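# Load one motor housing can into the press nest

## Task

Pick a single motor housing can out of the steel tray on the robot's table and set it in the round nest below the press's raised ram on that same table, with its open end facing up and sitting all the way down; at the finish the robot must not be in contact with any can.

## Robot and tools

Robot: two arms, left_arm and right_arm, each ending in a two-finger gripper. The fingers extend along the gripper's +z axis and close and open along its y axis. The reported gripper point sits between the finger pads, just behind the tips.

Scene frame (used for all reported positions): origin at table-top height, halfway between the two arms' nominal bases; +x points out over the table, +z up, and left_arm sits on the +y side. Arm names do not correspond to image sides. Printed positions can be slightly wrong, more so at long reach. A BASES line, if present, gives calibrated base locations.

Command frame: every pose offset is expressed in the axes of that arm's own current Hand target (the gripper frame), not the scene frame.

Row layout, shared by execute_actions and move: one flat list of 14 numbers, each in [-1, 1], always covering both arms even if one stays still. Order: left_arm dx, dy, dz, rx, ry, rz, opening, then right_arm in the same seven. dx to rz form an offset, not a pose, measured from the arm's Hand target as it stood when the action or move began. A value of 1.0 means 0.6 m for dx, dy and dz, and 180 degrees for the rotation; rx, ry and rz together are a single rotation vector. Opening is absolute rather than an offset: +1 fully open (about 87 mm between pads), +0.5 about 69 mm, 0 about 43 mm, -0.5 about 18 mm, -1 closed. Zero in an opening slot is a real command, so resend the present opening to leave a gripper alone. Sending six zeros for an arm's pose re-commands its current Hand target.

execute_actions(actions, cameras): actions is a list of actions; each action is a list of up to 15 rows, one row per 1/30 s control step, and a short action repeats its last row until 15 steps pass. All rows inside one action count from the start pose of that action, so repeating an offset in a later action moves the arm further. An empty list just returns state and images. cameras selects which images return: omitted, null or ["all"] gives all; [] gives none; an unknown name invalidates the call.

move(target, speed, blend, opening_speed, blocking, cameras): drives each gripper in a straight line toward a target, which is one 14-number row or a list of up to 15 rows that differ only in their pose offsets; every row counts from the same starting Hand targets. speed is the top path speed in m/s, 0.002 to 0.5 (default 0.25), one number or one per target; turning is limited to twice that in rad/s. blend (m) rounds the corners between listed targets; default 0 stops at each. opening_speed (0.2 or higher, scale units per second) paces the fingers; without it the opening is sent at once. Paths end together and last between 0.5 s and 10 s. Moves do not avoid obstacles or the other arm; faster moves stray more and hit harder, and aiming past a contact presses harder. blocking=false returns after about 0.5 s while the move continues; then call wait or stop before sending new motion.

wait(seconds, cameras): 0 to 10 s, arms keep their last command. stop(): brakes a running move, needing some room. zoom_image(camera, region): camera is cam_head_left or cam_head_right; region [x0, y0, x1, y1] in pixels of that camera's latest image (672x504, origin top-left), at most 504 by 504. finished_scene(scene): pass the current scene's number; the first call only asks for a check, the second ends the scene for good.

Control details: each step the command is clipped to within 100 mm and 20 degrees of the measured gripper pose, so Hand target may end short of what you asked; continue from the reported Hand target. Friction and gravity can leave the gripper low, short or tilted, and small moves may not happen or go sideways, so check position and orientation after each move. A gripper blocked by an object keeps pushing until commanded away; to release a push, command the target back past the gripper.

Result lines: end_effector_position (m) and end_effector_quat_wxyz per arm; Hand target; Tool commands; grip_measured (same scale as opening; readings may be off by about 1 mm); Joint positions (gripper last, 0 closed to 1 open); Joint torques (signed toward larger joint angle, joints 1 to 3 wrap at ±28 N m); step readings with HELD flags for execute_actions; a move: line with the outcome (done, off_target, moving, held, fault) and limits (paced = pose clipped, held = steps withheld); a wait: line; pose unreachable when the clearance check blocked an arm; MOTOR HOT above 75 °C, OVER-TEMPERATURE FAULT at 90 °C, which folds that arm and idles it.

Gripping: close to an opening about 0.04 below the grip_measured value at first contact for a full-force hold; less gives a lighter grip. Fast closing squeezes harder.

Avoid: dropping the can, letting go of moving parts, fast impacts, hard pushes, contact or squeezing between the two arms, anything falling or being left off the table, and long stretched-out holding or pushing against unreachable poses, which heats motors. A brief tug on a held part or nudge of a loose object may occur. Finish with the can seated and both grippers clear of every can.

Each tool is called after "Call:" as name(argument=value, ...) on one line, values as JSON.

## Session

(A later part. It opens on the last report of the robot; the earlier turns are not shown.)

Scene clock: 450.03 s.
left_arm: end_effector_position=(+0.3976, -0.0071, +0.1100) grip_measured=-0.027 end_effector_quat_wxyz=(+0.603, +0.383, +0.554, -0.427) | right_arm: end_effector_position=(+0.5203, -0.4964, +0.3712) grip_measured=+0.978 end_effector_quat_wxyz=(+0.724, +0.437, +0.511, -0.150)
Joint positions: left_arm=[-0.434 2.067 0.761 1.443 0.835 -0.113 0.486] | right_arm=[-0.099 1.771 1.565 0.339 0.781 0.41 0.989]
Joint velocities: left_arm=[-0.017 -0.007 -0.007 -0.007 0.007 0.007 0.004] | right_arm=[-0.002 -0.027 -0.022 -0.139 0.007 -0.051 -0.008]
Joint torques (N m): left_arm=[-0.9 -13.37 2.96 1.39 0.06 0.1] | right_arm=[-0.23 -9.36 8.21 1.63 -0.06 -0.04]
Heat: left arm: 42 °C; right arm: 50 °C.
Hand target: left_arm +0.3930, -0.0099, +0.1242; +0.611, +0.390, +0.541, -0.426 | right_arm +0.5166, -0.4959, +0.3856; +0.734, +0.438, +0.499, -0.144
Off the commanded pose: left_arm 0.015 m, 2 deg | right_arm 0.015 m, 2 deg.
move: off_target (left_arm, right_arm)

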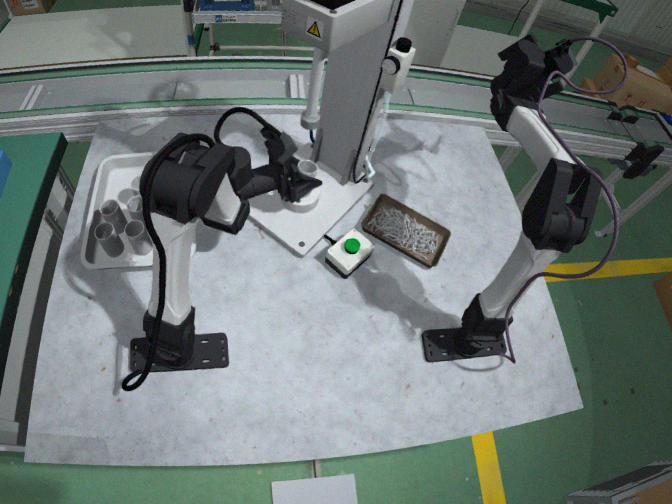

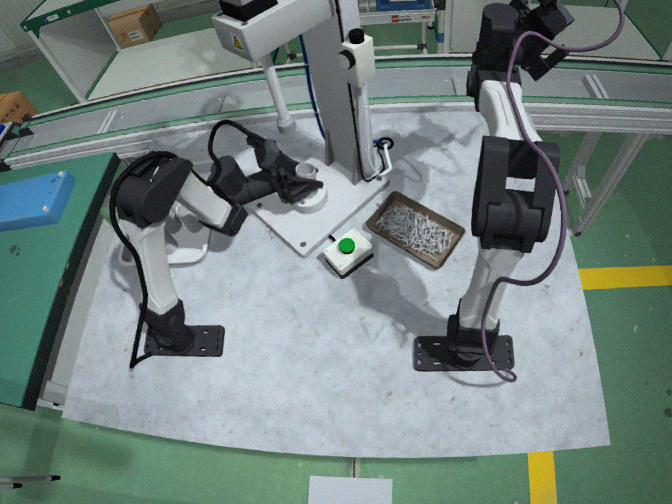

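Call:
move(target=[0.0497,0.0073,-0.0057,0,0,0,-0.35,0,0,0,0,0,0,1], speed=0.03)

Call:
zoom_image(camera="cam_head_right", region=[285, 155, 335, 205])

Call:
zoom_image(camera="cam_head_left", region=[280, 155, 330, 205])

Scene clock: 454.60 s.
left_arm: end_effector_position=(+0.3981, -0.0074, +0.1036) grip_measured=-0.027 end_effector_quat_wxyz=(+0.620, +0.389, +0.534, -0.422) | right_arm: end_effector_position=(+0.5203, -0.4964, +0.3712) grip_measured=+0.978 end_effector_quat_wxyz=(+0.724, +0.437, +0.511, -0.150)
Joint positions: left_arm=[-0.434 2.131 0.761 1.559 0.837 -0.11 0.486] | right_arm=[-0.099 1.771 1.565 0.339 0.781 0.41 0.989]
Joint velocities: left_arm=[0.012 0.017 -0.022 0.051 0.066 -0.022 -0.009] | right_arm=[0.007 -0.002 -0.007 -0.007 -0.007 -0.022 -0.029]
Joint torques (N m): left_arm=[0.14 -7.45 3.45 1.37 0.11 0.05] | right_arm=[-0.23 -9.36 8.21 1.63 -0.06 -0.04]
Heat: left arm: 43 °C; right arm: 50 °C.
Hand target: left_arm +0.3970, -0.0078, +0.0936; +0.611, +0.390, +0.542, -0.426 | right_arm +0.5166, -0.4959, +0.3856; +0.734, +0.438, +0.499, -0.144
Off the commanded pose: left_arm 0.009 m, 1 deg | right_arm 0.015 m, 2 deg.
move: off_target (right_arm)

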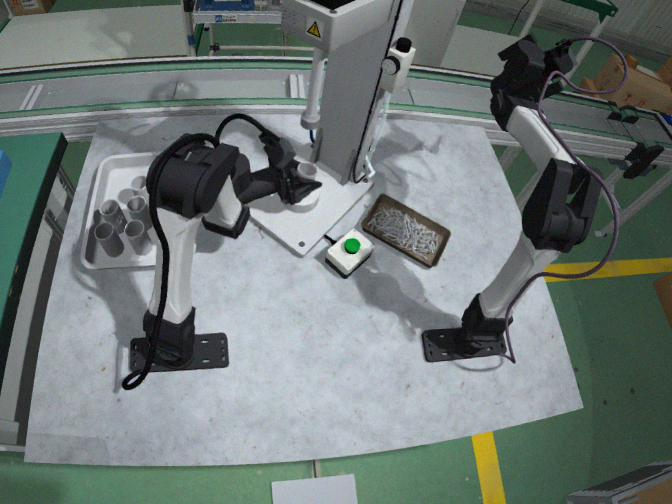

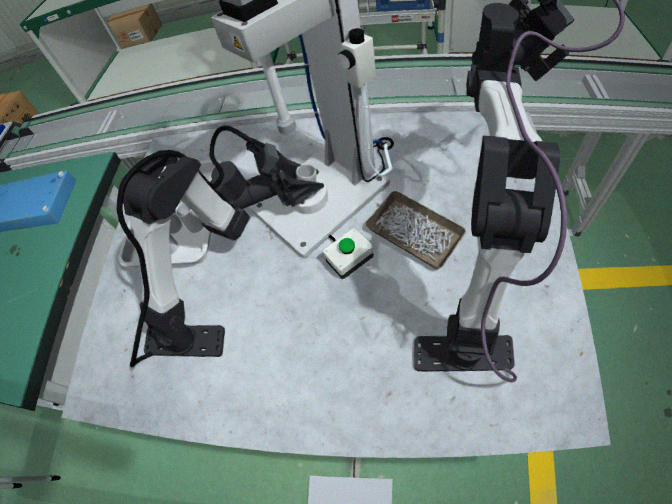

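Scaled by 10.080.

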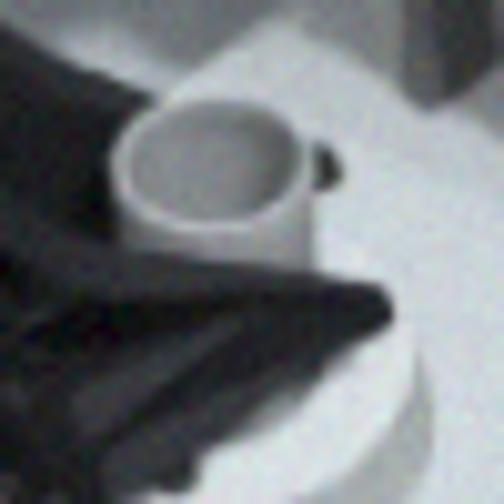

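Scaled by 10.080.

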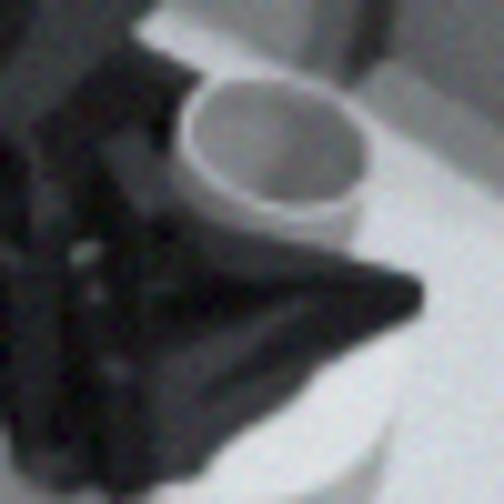

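Call:
move(target=[0.0332,0.0038,-0.0041,0,0,0,-0.35,0,0,0,0,0,0,1], speed=0.03)

Call:
zoom_image(camera="cam_head_right", region=[285, 155, 335, 205])

Call:
zoom_image(camera="cam_head_left", region=[280, 155, 330, 205])

Scene clock: 458.93 s.
left_arm: end_effector_position=(+0.3973, -0.0088, +0.1009) grip_measured=-0.028 end_effector_quat_wxyz=(+0.621, +0.397, +0.525, -0.425) | right_arm: end_effector_position=(+0.5203, -0.4964, +0.3712) grip_measured=+0.978 end_effector_quat_wxyz=(+0.724, +0.437, +0.511, -0.150)
Joint positions: left_arm=[-0.433 2.158 0.771 1.592 0.857 -0.11 0.486] | right_arm=[-0.099 1.771 1.565 0.339 0.781 0.41 0.989]
Joint velocities: left_arm=[0.007 -0.017 -0.002 -0.007 -0.007 -0.007 0.004] | right_arm=[-0.012 -0.002 0.017 -0.051 0.022 -0.066 -0.013]
Joint torques (N m): left_arm=[0.39 -4.1 3.02 1.32 -0.01 0.26] | right_arm=[-0.23 -9.35 8.21 1.63 -0.06 -0.04]
Heat: left arm: 43 °C; right arm: 50 °C.
Hand target: left_arm +0.3992, -0.0066, +0.0736; +0.611, +0.390, +0.541, -0.426 | right_arm +0.5166, -0.4959, +0.3856; +0.734, +0.438, +0.499, -0.144
Off the commanded pose: left_arm 0.027 m, 2 deg | right_arm 0.015 m, 2 deg.
joint read past its limit (left arm) — joint 4 (wrist pitch), upper limit.
joint sent to its limit (left arm) — joint 4 (wrist pitch), upper limit. The joint targets still meet the commanded pose.
move: off_target (left_arm, right_arm)

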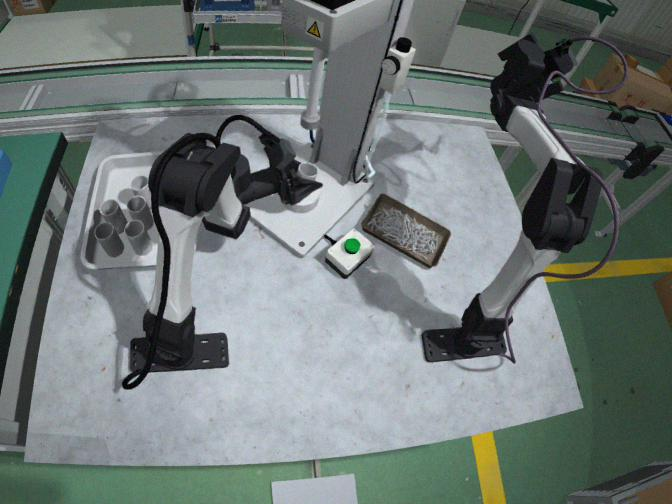

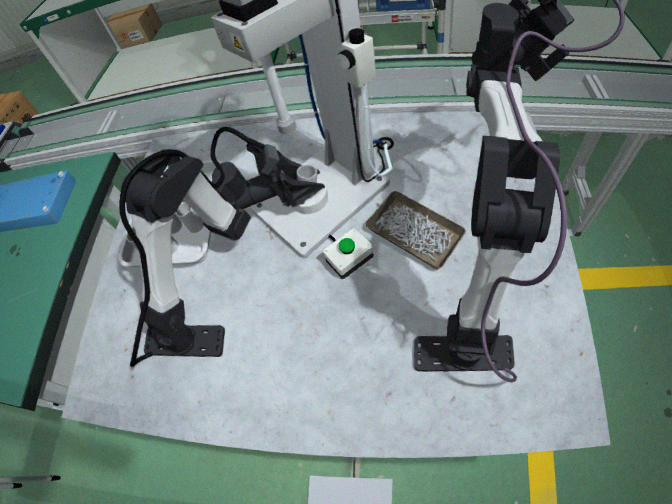

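Scaled by 10.080.

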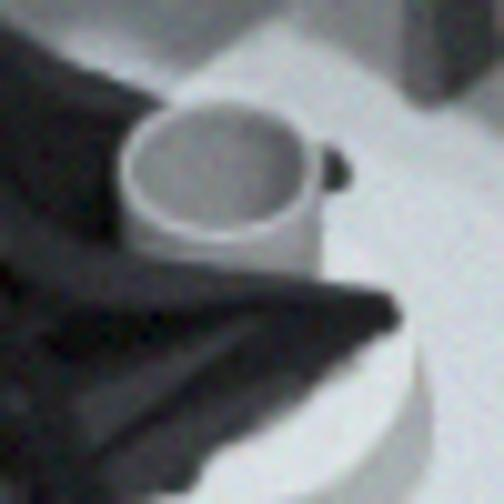

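Scaled by 10.080.

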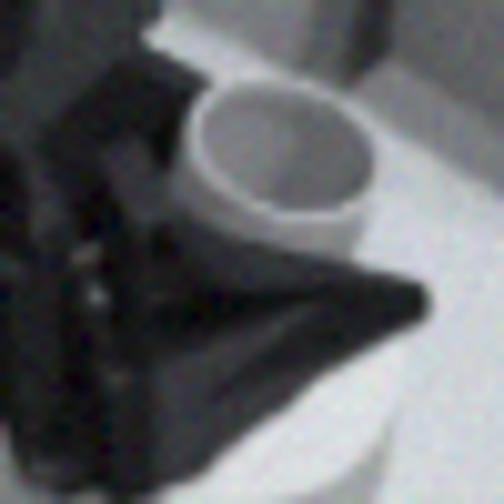

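Call:
move(target=[-0.04,-0.003,0.003,0,0,0,-0.35,0,0,0,0,0,0,1], speed=0.06, cameras=[])

Call:
move(target=[0,0,0,0,0,0,0.3,0,0,0,0,0,0,1], opening_speed=0.5)

Call:
zoom_image(camera="cam_head_right", region=[285, 155, 335, 205])

Call:
zoom_image(camera="cam_head_left", region=[280, 155, 330, 205])

Scene clock: 463.70 s.
left_arm: end_effector_position=(+0.3973, -0.0088, +0.1021) grip_measured=-0.028 end_effector_quat_wxyz=(+0.622, +0.397, +0.524, -0.426) | right_arm: end_effector_position=(+0.5203, -0.4964, +0.3712) grip_measured=+0.978 end_effector_quat_wxyz=(+0.724, +0.437, +0.511, -0.150)
Joint positions: left_arm=[-0.433 2.155 0.771 1.591 0.857 -0.111 0.486] | right_arm=[-0.099 1.771 1.565 0.339 0.781 0.41 0.989]
Joint velocities: left_arm=[0.017 -0.022 -0.002 -0.007 0.022 0.007 0.016] | right_arm=[-0.012 0.007 -0.022 -0.066 -0.095 -0.007 -0.008]
Joint torques (N m): left_arm=[0.25 -11.29 2.43 0.91 -0.07 0.03] | right_arm=[-0.23 -9.35 8.23 1.63 -0.06 -0.04]
Heat: left arm: 42 °C; right arm: 50 °C.
Hand target: left_arm +0.3970, -0.0067, +0.0978; +0.611, +0.390, +0.541, -0.426 | right_arm +0.5166, -0.4959, +0.3856; +0.734, +0.438, +0.499, -0.144
Off the commanded pose: left_arm 0.005 m, 2 deg | right_arm 0.015 m, 2 deg.
joint read past its limit (left arm) — joint 4 (wrist pitch), upper limit.
move: off_target (right_arm)
No camera images: "cameras" was empty.

Scene clock: 465.20 s.
left_arm: end_effector_position=(+0.3965, -0.0085, +0.0937) grip_measured=+0.300 end_effector_quat_wxyz=(+0.608, +0.393, +0.540, -0.429) | right_arm: end_effector_position=(+0.5203, -0.4964, +0.3712) grip_measured=+0.978 end_effector_quat_wxyz=(+0.724, +0.437, +0.511, -0.150)
Joint positions: left_arm=[-0.433 2.155 0.769 1.551 0.857 -0.111 0.65] | right_arm=[-0.099 1.771 1.565 0.339 0.781 0.41 0.989]
Joint velocities: left_arm=[-0.002 -0.007 -0.017 0.022 0.007 -0.007 -0.006] | right_arm=[0.002 0.012 0.002 0.022 0.051 0.007 0.008]
Joint torques (N m): left_arm=[0.2 -11.52 2.77 1.33 0 0.05] | right_arm=[-0.21 -9.36 8.21 1.63 -0.06 -0.04]
Heat: left arm: 42 °C; right arm: 50 °C.
Hand target: left_arm +0.3970, -0.0067, +0.0977; +0.611, +0.390, +0.542, -0.426 | right_arm +0.5166, -0.4959, +0.3856; +0.734, +0.438, +0.499, -0.144
Off the commanded pose: left_arm 0.004 m, 1 deg | right_arm 0.015 m, 2 deg.
move: off_target (right_arm)

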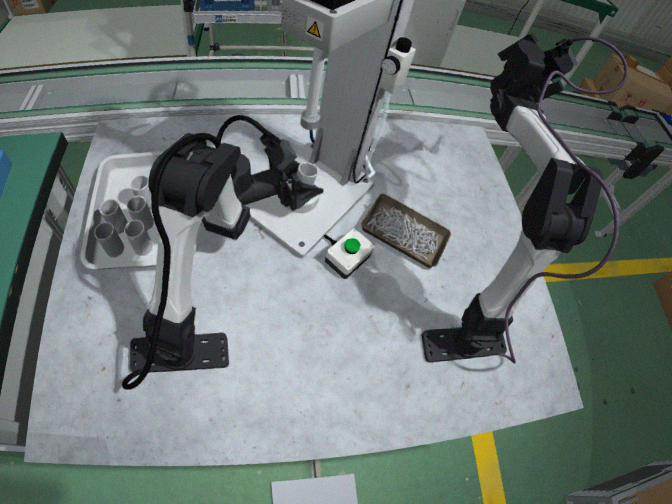

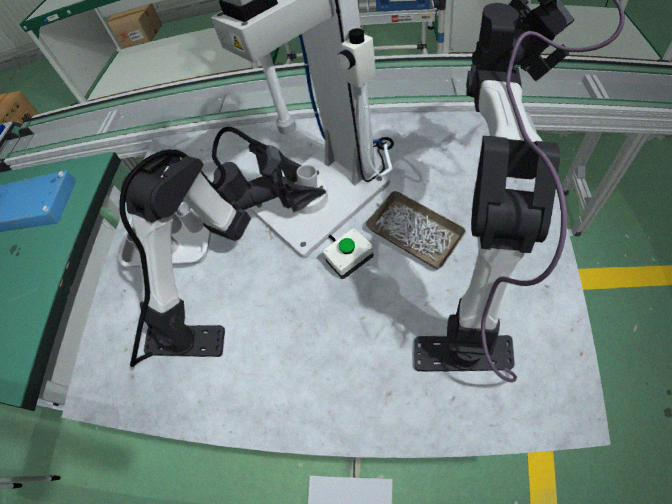

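Scaled by 10.080.

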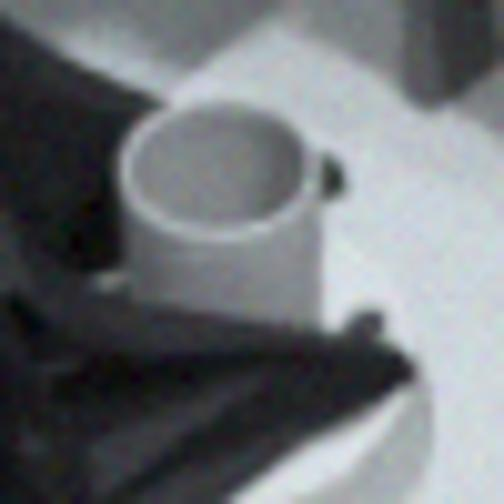

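Scaled by 10.080.

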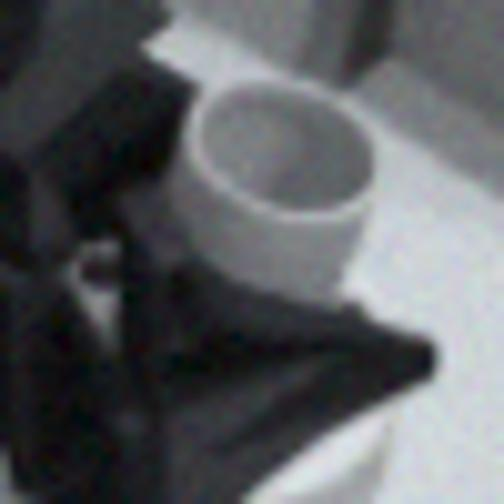

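Call:
move(target=[-0.03,0,-0.183,0,0,0,0.35,0,0,0,0,0,0,1], speed=0.08)

Call:
zoom_image(camera="cam_head_right", region=[270, 145, 340, 215])

Call:
zoom_image(camera="cam_head_left", region=[265, 145, 335, 215])

Scene clock: 472.13 s.
left_arm: end_effector_position=(+0.3620, +0.0973, +0.0932) grip_measured=+0.350 end_effector_quat_wxyz=(+0.589, +0.394, +0.568, -0.419) | right_arm: end_effector_position=(+0.5203, -0.4964, +0.3712) grip_measured=+0.978 end_effector_quat_wxyz=(+0.724, +0.437, +0.511, -0.150)
Joint positions: left_arm=[-0.136 1.976 0.511 1.572 1.14 -0.111 0.675] | right_arm=[-0.099 1.771 1.565 0.339 0.781 0.41 0.989]
Joint velocities: left_arm=[0.002 -0.007 -0.012 0.037 0.007 0.022 0.009] | right_arm=[-0.007 -0.002 -0.007 0.007 -0.007 -0.007 -0.008]
Joint torques (N m): left_arm=[0.38 -10.67 2.07 1.41 0.19 0.06] | right_arm=[-0.23 -9.36 8.21 1.63 -0.06 -0.04]
Heat: left arm: 42 °C; right arm: 50 °C.
Hand target: left_arm +0.3597, +0.0986, +0.1036; +0.609, +0.395, +0.544, -0.422 | right_arm +0.5166, -0.4959, +0.3856; +0.734, +0.438, +0.499, -0.144
Off the commanded pose: left_arm 0.011 m, 4 deg | right_arm 0.015 m, 2 deg.
joint sent to its limit (left arm) — joint 4 (wrist pitch), upper limit. The joint targets are off in orientation, not in position.
move: off_target (left_arm, right_arm)

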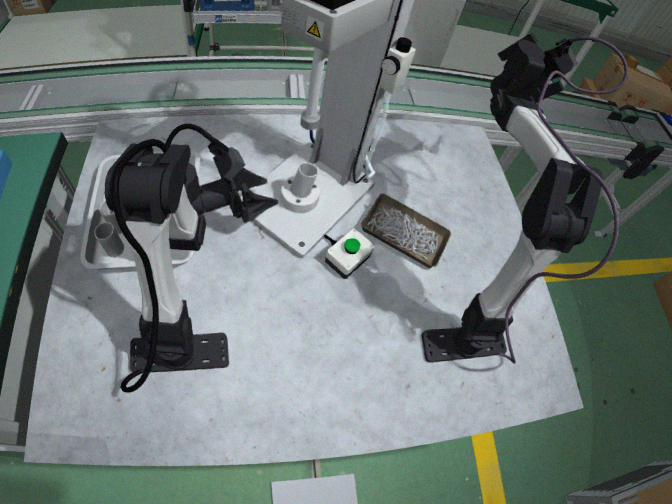

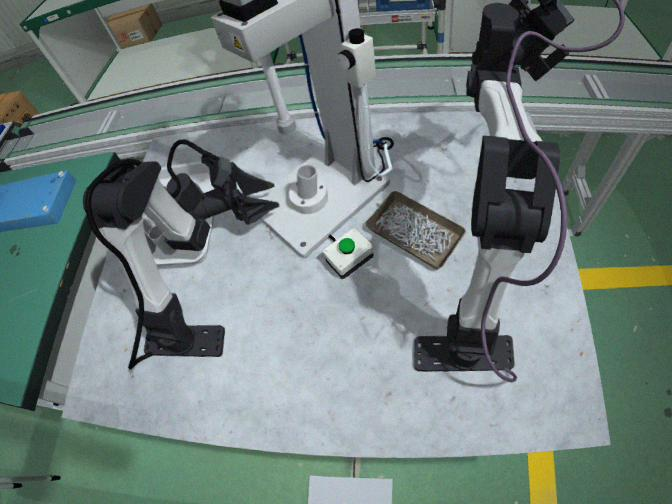

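Scaled by 7.200.

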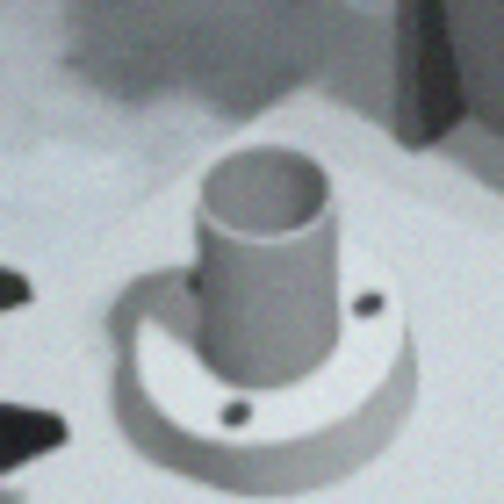

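Scaled by 7.200.

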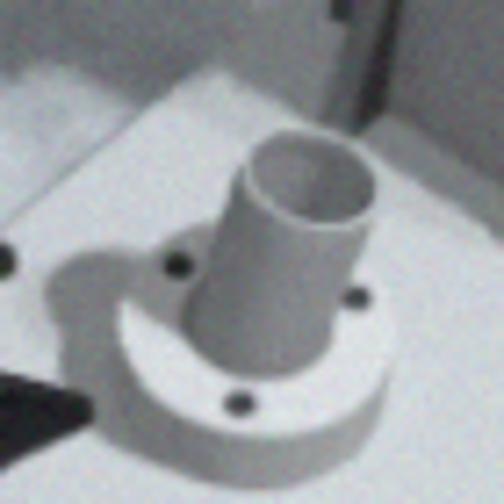

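Call:
move(target=[-0.01,0,0,0,0.055,0,0.35,0,0,0,0,0,0,1], speed=0.1, cameras=[])

Scene clock: 487.07 s.
left_arm: end_effector_position=(+0.3533, +0.1010, +0.0965) grip_measured=+0.350 end_effector_quat_wxyz=(+0.546, +0.418, +0.607, -0.399) | right_arm: end_effector_position=(+0.5203, -0.4964, +0.3712) grip_measured=+0.978 end_effector_quat_wxyz=(+0.724, +0.437, +0.511, -0.150)
Joint positions: left_arm=[-0.142 1.726 0.53 0.99 1.137 0.159 0.675] | right_arm=[-0.099 1.771 1.565 0.339 0.781 0.41 0.989]
Joint velocities: left_arm=[-0.012 -0.012 0.002 0.007 0.066 -0.007 0.009] | right_arm=[0.002 0.007 -0.027 0.007 0.007 0.022 -0.008]
Joint torques (N m): left_arm=[-0.68 -9.62 5.96 1.21 0.13 0.21] | right_arm=[-0.23 -9.36 8.21 1.63 -0.06 -0.04]
Heat: left arm: 42 °C; right arm: 50 °C.
Hand target: left_arm +0.3604, +0.0988, +0.1109; +0.561, +0.428, +0.594, -0.387 | right_arm +0.5166, -0.4959, +0.3856; +0.734, +0.438, +0.499, -0.144
Off the commanded pose: left_arm 0.015 m, 3 deg | right_arm 0.015 m, 2 deg.
move: off_target (left_arm, right_arm)
No camera images: "cameras" was empty.

Call:
move(target=[-0.0162,0.0028,0.1956,0,0,0,0.4,0,0,0,0,0,0,1], speed=0.06)

Call:
zoom_image(camera="cam_head_right", region=[270, 145, 340, 215])

Call:
zoom_image(camera="cam_head_left", region=[265, 145, 335, 215])

Scene clock: 493.77 s.
left_arm: end_effector_position=(+0.3960, -0.0087, +0.1114) grip_measured=+0.400 end_effector_quat_wxyz=(+0.561, +0.428, +0.591, -0.391) | right_arm: end_effector_position=(+0.5203, -0.4964, +0.3712) grip_measured=+0.978 end_effector_quat_wxyz=(+0.724, +0.437, +0.511, -0.150)
Joint positions: left_arm=[-0.451 1.908 0.807 1.005 0.835 0.089 0.7] | right_arm=[-0.099 1.771 1.565 0.339 0.781 0.41 0.989]
Joint velocities: left_arm=[-0.037 0.002 0.007 0.007 0.022 0.007 -0.009] | right_arm=[-0.012 -0.017 -0.007 -0.007 0.022 -0.037 0.013]
Joint torques (N m): left_arm=[-0.43 -7.79 6.67 1.43 0.11 -0.06] | right_arm=[-0.23 -9.36 8.21 1.63 -0.06 -0.04]
Heat: left arm: 42 °C; right arm: 50 °C.
Hand target: left_arm +0.4016, -0.0125, +0.1128; +0.562, +0.424, +0.592, -0.392 | right_arm +0.5166, -0.4959, +0.3856; +0.734, +0.438, +0.499, -0.144
Off the commanded pose: left_arm 0.006 m, 1 deg | right_arm 0.015 m, 2 deg.
move: off_target (right_arm)

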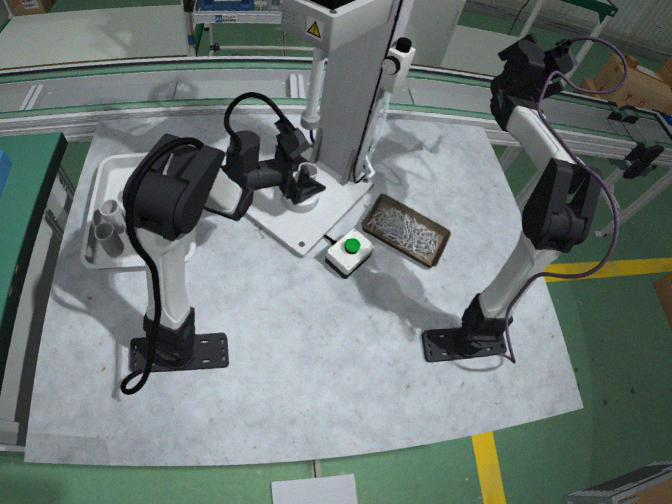

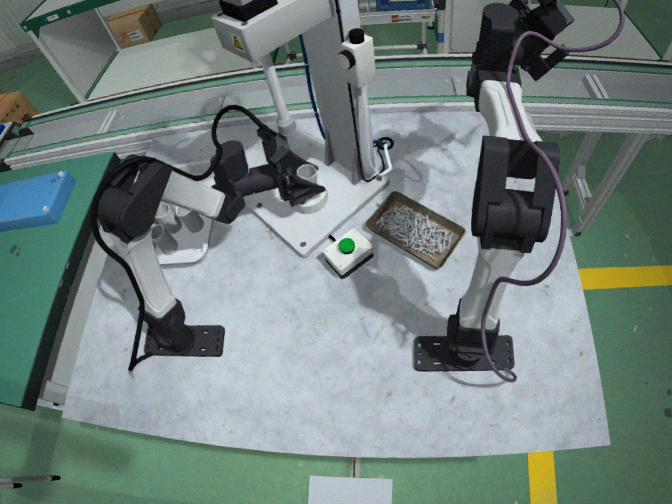

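Scaled by 7.200.

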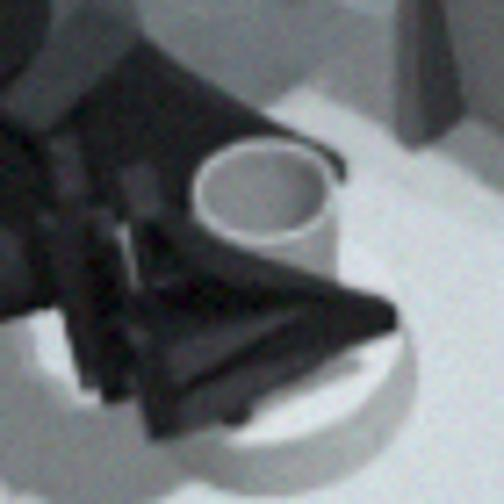

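Scaled by 7.200.

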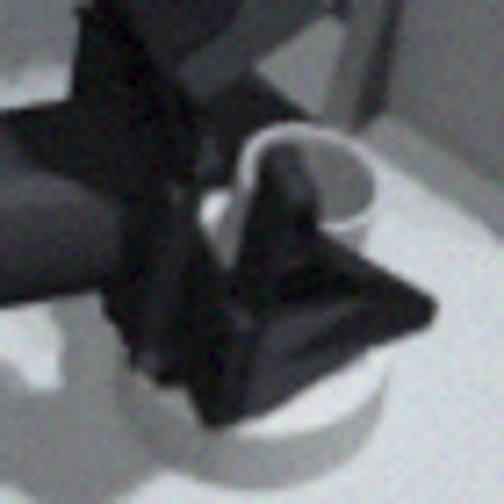

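Call:
move(target=[0,0,0,0,0,0,-0.35,0,0,0,0,0,0,1], opening_speed=0.4, cameras=[])

Call:
move(target=[0.0075,0,-0.013,0,-0.05,0,-0.35,0,0,0,0,0,0,1], speed=0.04)

Call:
zoom_image(camera="cam_head_right", region=[270, 145, 340, 215])

Call:
zoom_image(camera="cam_head_left", region=[265, 145, 335, 215])

Scene clock: 502.93 s.
left_arm: end_effector_position=(+0.3981, -0.0080, +0.1115) grip_measured=-0.023 end_effector_quat_wxyz=(+0.563, +0.425, +0.593, -0.388) | right_arm: end_effector_position=(+0.5203, -0.4964, +0.3712) grip_measured=+0.978 end_effector_quat_wxyz=(+0.724, +0.437, +0.511, -0.150)
Joint positions: left_arm=[-0.451 1.908 0.807 1.005 0.823 0.089 0.489] | right_arm=[-0.099 1.771 1.565 0.339 0.781 0.41 0.989]
Joint velocities: left_arm=[-0.012 -0.017 -0.002 -0.007 0.051 -0.051 0.016] | right_arm=[-0.027 -0.007 0.007 -0.081 -0.022 0.051 -0.018]
Joint torques (N m): left_arm=[-0.51 -7.68 6.57 1.42 0.2 -0.07] | right_arm=[-0.23 -9.36 8.21 1.63 -0.06 -0.04]
Heat: left arm: 41 °C; right arm: 50 °C.
Hand target: left_arm +0.4016, -0.0125, +0.1128; +0.562, +0.424, +0.592, -0.392 | right_arm +0.5166, -0.4959, +0.3856; +0.734, +0.438, +0.499, -0.144
Off the commanded pose: left_arm 0.006 m, 1 deg | right_arm 0.015 m, 2 deg.
move: off_target (right_arm)
No camera images: "cameras" was empty.

Scene clock: 505.43 s.
left_arm: end_effector_position=(+0.4002, -0.0072, +0.1141) grip_measured=-0.028 end_effector_quat_wxyz=(+0.611, +0.396, +0.543, -0.418) | right_arm: end_effector_position=(+0.5203, -0.4964, +0.3712) grip_measured=+0.978 end_effector_quat_wxyz=(+0.724, +0.437, +0.511, -0.150)
Joint positions: left_arm=[-0.432 2.061 0.773 1.435 0.846 -0.08 0.486] | right_arm=[-0.099 1.771 1.565 0.339 0.781 0.41 0.989]
Joint velocities: left_arm=[0.012 0.017 -0.002 -0.037 -0.022 0.051 -0.011] | right_arm=[-0.007 -0.002 0.007 -0.022 0.051 0.007 -0.018]
Joint torques (N m): left_arm=[0.72 -8.08 2.82 1.6 0.18 -0.1] | right_arm=[-0.23 -9.36 8.21 1.63 -0.06 -0.04]
Heat: left arm: 41 °C; right arm: 50 °C.
Hand target: left_arm +0.3980, -0.0043, +0.1080; +0.606, +0.393, +0.546, -0.423 | right_arm +0.5166, -0.4959, +0.3856; +0.734, +0.438, +0.499, -0.144
Off the commanded pose: left_arm 0.006 m, 1 deg | right_arm 0.015 m, 2 deg.
move: off_target (right_arm)

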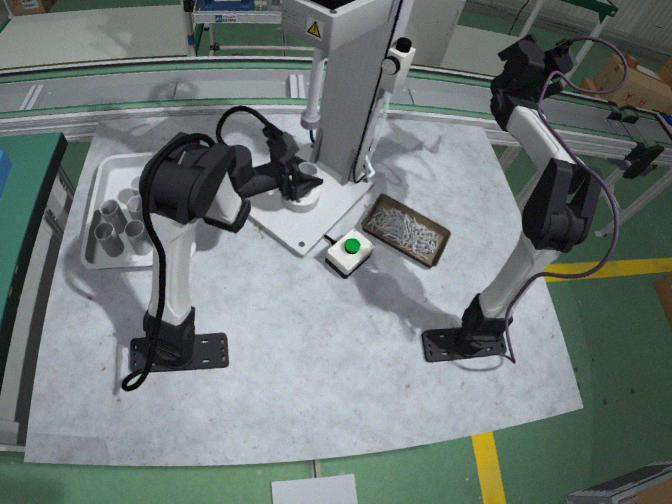

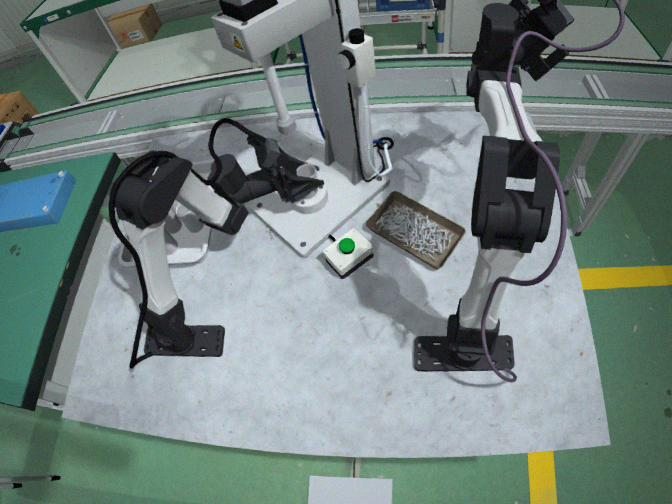

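Scaled by 7.200.

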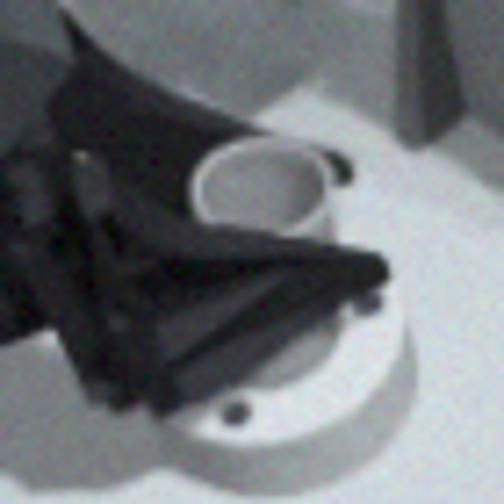

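Scaled by 7.200.

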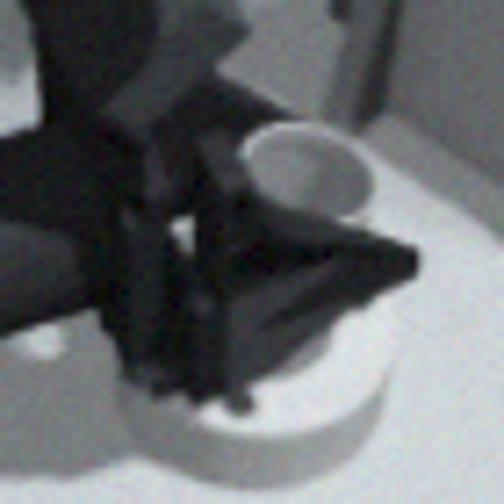

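Call:
move(target=[0.035,0,-0.003,0,0,0,-0.35,0,0,0,0,0,0,1], speed=0.04)

Call:
zoom_image(camera="cam_head_right", region=[270, 145, 340, 215])

Call:
zoom_image(camera="cam_head_left", region=[265, 145, 335, 215])

Scene clock: 508.80 s.
left_arm: end_effector_position=(+0.3984, -0.0084, +0.1138) grip_measured=-0.028 end_effector_quat_wxyz=(+0.631, +0.399, +0.515, -0.421) | right_arm: end_effector_position=(+0.5203, -0.4964, +0.3712) grip_measured=+0.978 end_effector_quat_wxyz=(+0.724, +0.437, +0.511, -0.150)
Joint positions: left_arm=[-0.432 2.127 0.773 1.586 0.856 -0.105 0.486] | right_arm=[-0.099 1.771 1.565 0.339 0.781 0.41 0.989]
Joint velocities: left_arm=[0.012 0.002 -0.007 -0.095 0.066 0.007 -0.001] | right_arm=[0.007 0.007 -0.012 -0.022 -0.066 0.037 -0.008]
Joint torques (N m): left_arm=[0.8 -6.41 2.07 0.94 0.06 0.18] | right_arm=[-0.23 -9.36 8.21 1.63 -0.06 -0.04]
Heat: left arm: 41 °C; right arm: 50 °C.
Hand target: left_arm +0.3981, -0.0041, +0.0869; +0.607, +0.394, +0.546, -0.423 | right_arm +0.5166, -0.4959, +0.3856; +0.734, +0.438, +0.499, -0.144
Off the commanded pose: left_arm 0.027 m, 5 deg | right_arm 0.015 m, 2 deg.
move: off_target (left_arm, right_arm)

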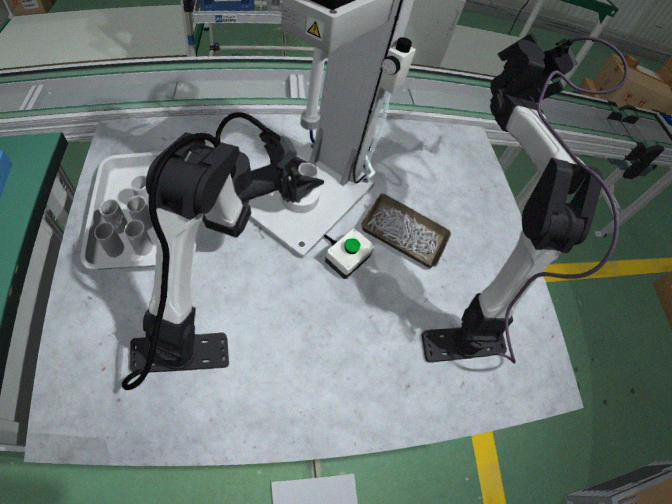

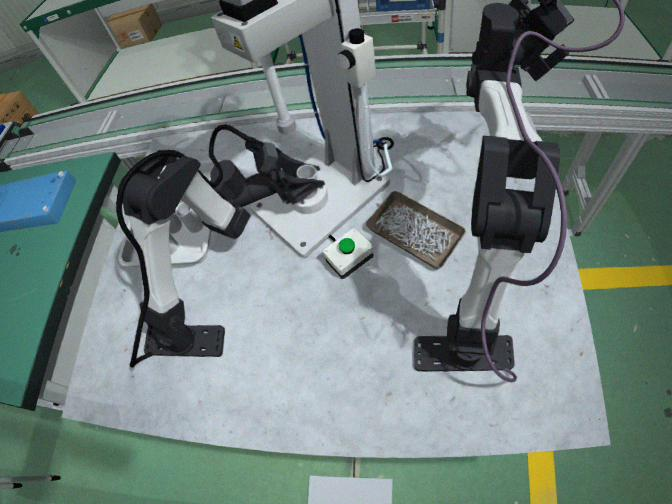

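Scaled by 7.200.

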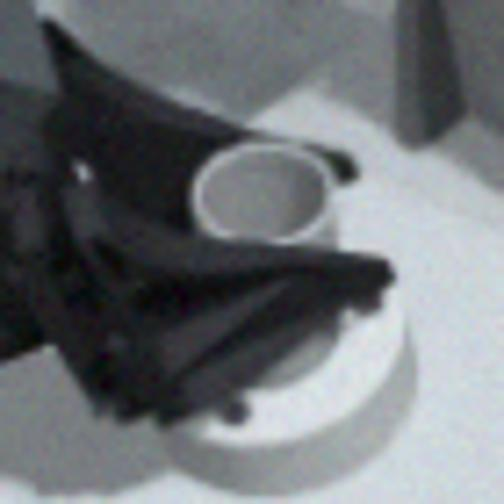

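Scaled by 7.200.

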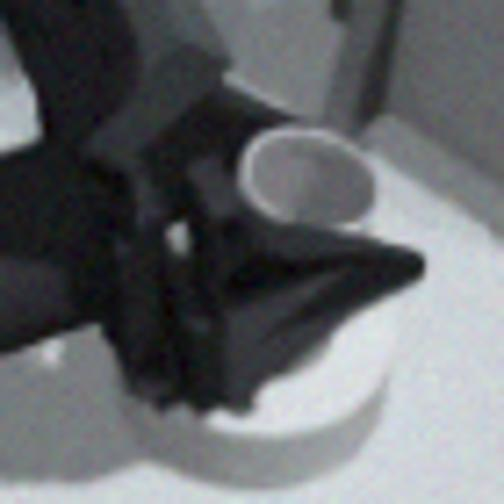

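Call:
move(target=[-0.0377,0,-0.0212,0,0,0,-0.35,0,0,0,0,0,0,1], speed=0.04)

Call:
zoom_image(camera="cam_head_right", region=[270, 145, 340, 215])

Call:
zoom_image(camera="cam_head_left", region=[265, 145, 335, 215])

Scene clock: 518.10 s.
left_arm: end_effector_position=(+0.3969, +0.0038, +0.1039) grip_measured=-0.028 end_effector_quat_wxyz=(+0.612, +0.390, +0.544, -0.420) | right_arm: end_effector_position=(+0.5203, -0.4964, +0.3712) grip_measured=+0.978 end_effector_quat_wxyz=(+0.724, +0.437, +0.511, -0.150)
Joint positions: left_arm=[-0.406 2.093 0.737 1.514 0.863 -0.1 0.486] | right_arm=[-0.099 1.771 1.565 0.339 0.781 0.41 0.989]
Joint velocities: left_arm=[0.007 -0.002 -0.002 0.022 0.022 0.007 0.004] | right_arm=[-0.017 0.012 0.002 -0.066 -0.051 0.007 -0.008]
Joint torques (N m): left_arm=[1.4 -12.79 2.09 1.09 0.3 0] | right_arm=[-0.23 -9.36 8.21 1.63 -0.06 -0.04]
Heat: left arm: 40 °C; right arm: 50 °C.
Hand target: left_arm +0.3931, +0.0095, +0.1083; +0.606, +0.394, +0.546, -0.422 | right_arm +0.5166, -0.4959, +0.3856; +0.734, +0.438, +0.499, -0.144
Off the commanded pose: left_arm 0.008 m, 1 deg | right_arm 0.015 m, 2 deg.
move: off_target (right_arm)

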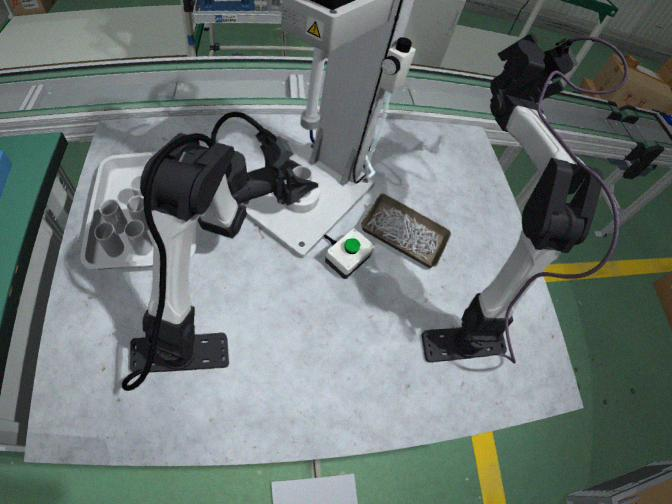

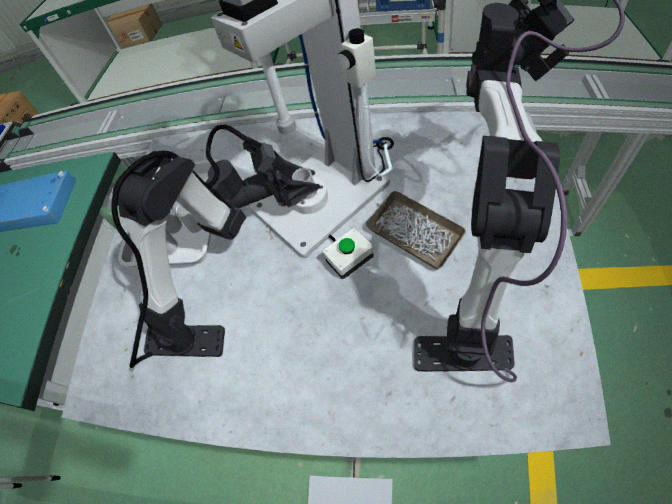

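Scaled by 7.200.

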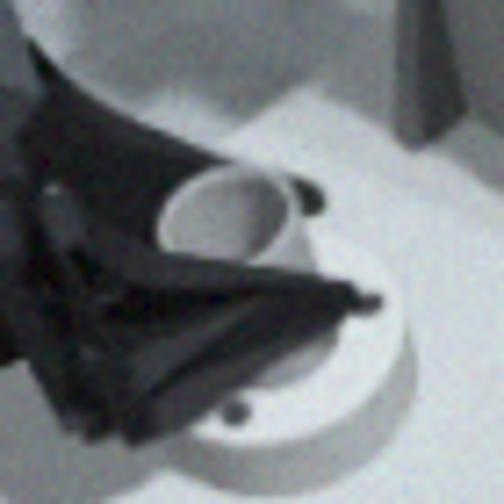

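Scaled by 7.200.

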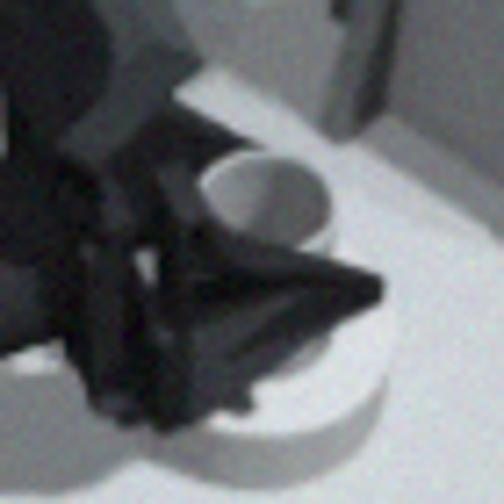

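Call:
move(target=[0.0343,0,0.0082,0,0,0,-0.35,0,0,0,0,0,0,1], speed=0.03)

Call:
zoom_image(camera="cam_head_right", region=[270, 145, 340, 215])

Call:
zoom_image(camera="cam_head_left", region=[265, 145, 335, 215])

Scene clock: 524.63 s.
left_arm: end_effector_position=(+0.3964, +0.0035, +0.1009) grip_measured=-0.028 end_effector_quat_wxyz=(+0.619, +0.394, +0.535, -0.419) | right_arm: end_effector_position=(+0.5203, -0.4964, +0.3712) grip_measured=+0.978 end_effector_quat_wxyz=(+0.724, +0.437, +0.511, -0.150)
Joint positions: left_arm=[-0.406 2.123 0.737 1.568 0.868 -0.099 0.486] | right_arm=[-0.099 1.771 1.565 0.339 0.781 0.41 0.989]
Joint velocities: left_arm=[-0.002 -0.007 -0.027 -0.022 0.007 -0.051 0.004] | right_arm=[-0.007 0.012 -0.007 -0.007 -0.037 -0.037 -0.003]
Joint torques (N m): left_arm=[0.12 -7.09 3.32 1.24 0.13 0.08] | right_arm=[-0.23 -9.36 8.21 1.63 -0.06 -0.04]
Heat: left arm: 41 °C; right arm: 50 °C.
Hand target: left_arm +0.3954, +0.0033, +0.0880; +0.606, +0.394, +0.546, -0.423 | right_arm +0.5166, -0.4959, +0.3856; +0.734, +0.438, +0.499, -0.144
Off the commanded pose: left_arm 0.013 m, 2 deg | right_arm 0.015 m, 2 deg.
move: off_target (left_arm, right_arm)

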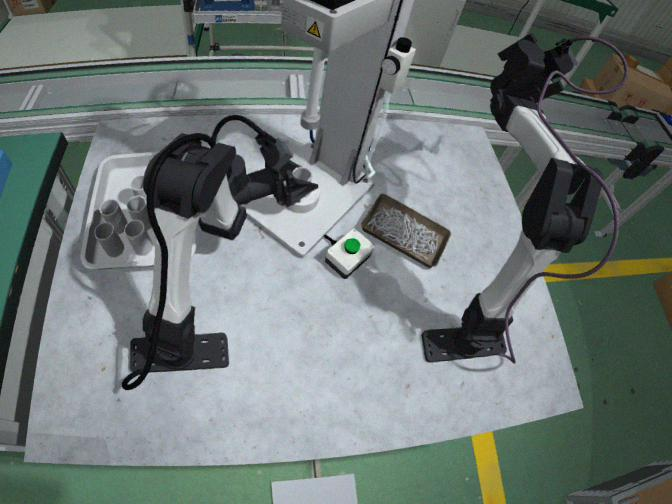

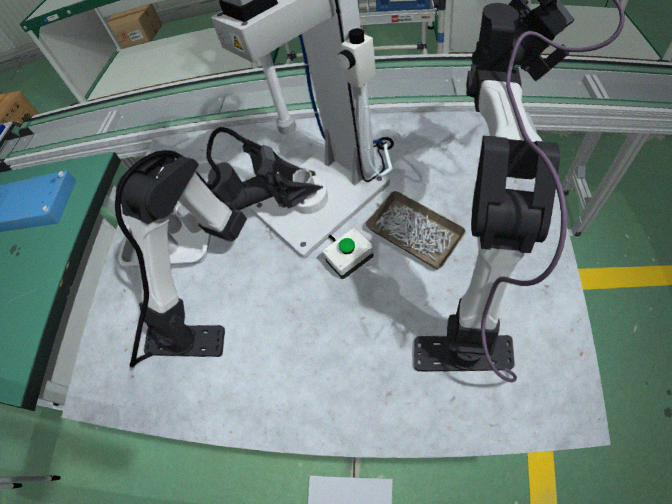

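Scaled by 7.200.

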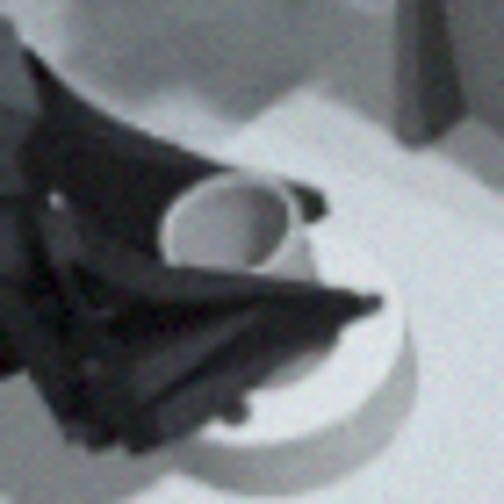

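Scaled by 7.200.

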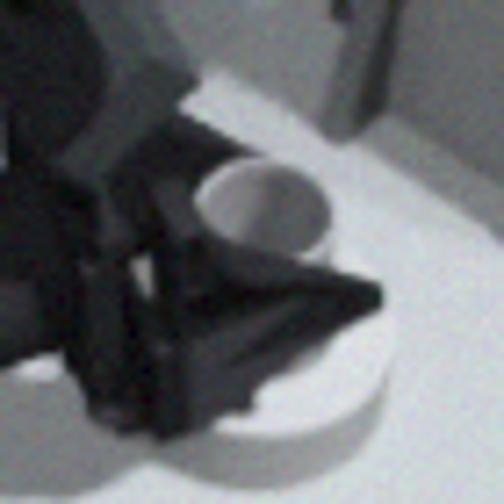

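Call:
move(target=[0.0072,0,0.0193,0,0,0,-0.35,0,0,0,0,0,0,1], speed=0.03)

Call:
zoom_image(camera="cam_head_right", region=[270, 145, 340, 215])

Call:
zoom_image(camera="cam_head_left", region=[265, 145, 335, 215])

Scene clock: 529.77 s.
left_arm: end_effector_position=(+0.3951, -0.0012, +0.1001) grip_measured=-0.028 end_effector_quat_wxyz=(+0.620, +0.397, +0.529, -0.422) | right_arm: end_effector_position=(+0.5203, -0.4964, +0.3712) grip_measured=+0.978 end_effector_quat_wxyz=(+0.724, +0.437, +0.511, -0.150)
Joint positions: left_arm=[-0.417 2.14 0.746 1.588 0.868 -0.102 0.486] | right_arm=[-0.099 1.771 1.565 0.339 0.781 0.41 0.989]
Joint velocities: left_arm=[-0.012 -0.012 -0.002 -0.037 0.066 -0.037 0.004] | right_arm=[-0.007 -0.002 -0.002 -0.051 -0.037 -0.007 -0.003]
Joint torques (N m): left_arm=[-1.21 -6.26 5.05 0.91 -0.12 0.18] | right_arm=[-0.23 -9.36 8.21 1.63 -0.06 -0.04]
Heat: left arm: 41 °C; right arm: 50 °C.
Hand target: left_arm +0.3994, -0.0078, +0.0848; +0.607, +0.393, +0.546, -0.423 | right_arm +0.5166, -0.4959, +0.3856; +0.734, +0.438, +0.499, -0.144
Off the commanded pose: left_arm 0.017 m, 3 deg | right_arm 0.015 m, 2 deg.
joint read past its limit (left arm) — joint 4 (wrist pitch), upper limit.
move: off_target (left_arm, right_arm)

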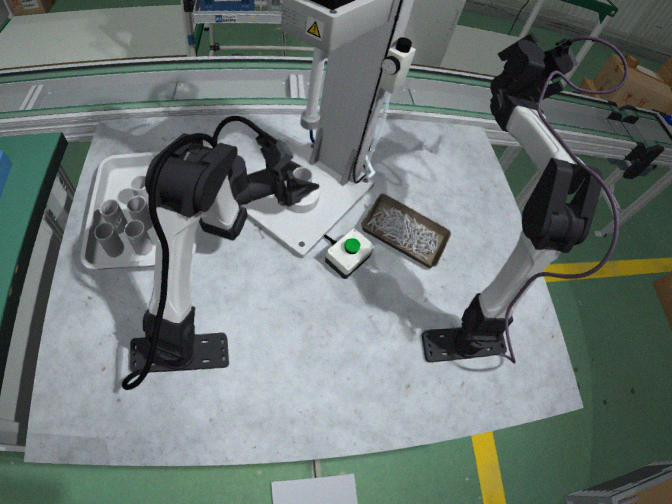

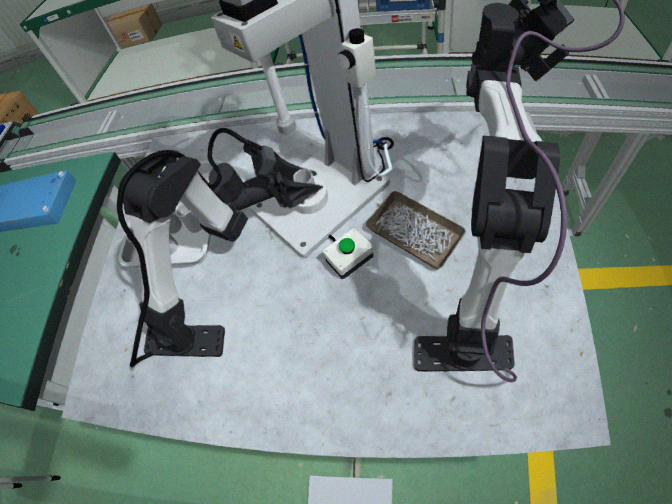

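Scaled by 7.200.

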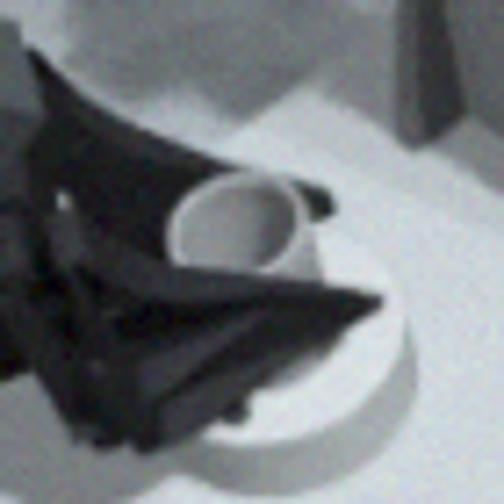

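Scaled by 7.200.

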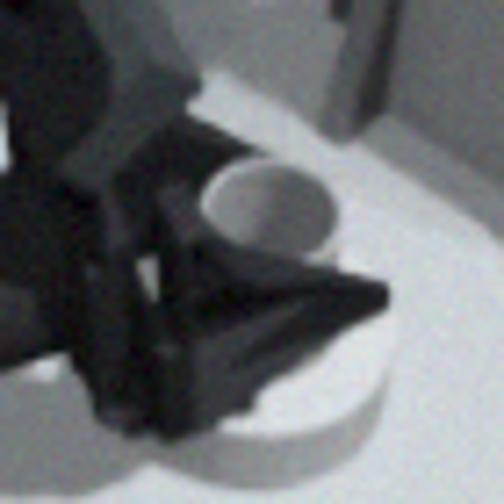

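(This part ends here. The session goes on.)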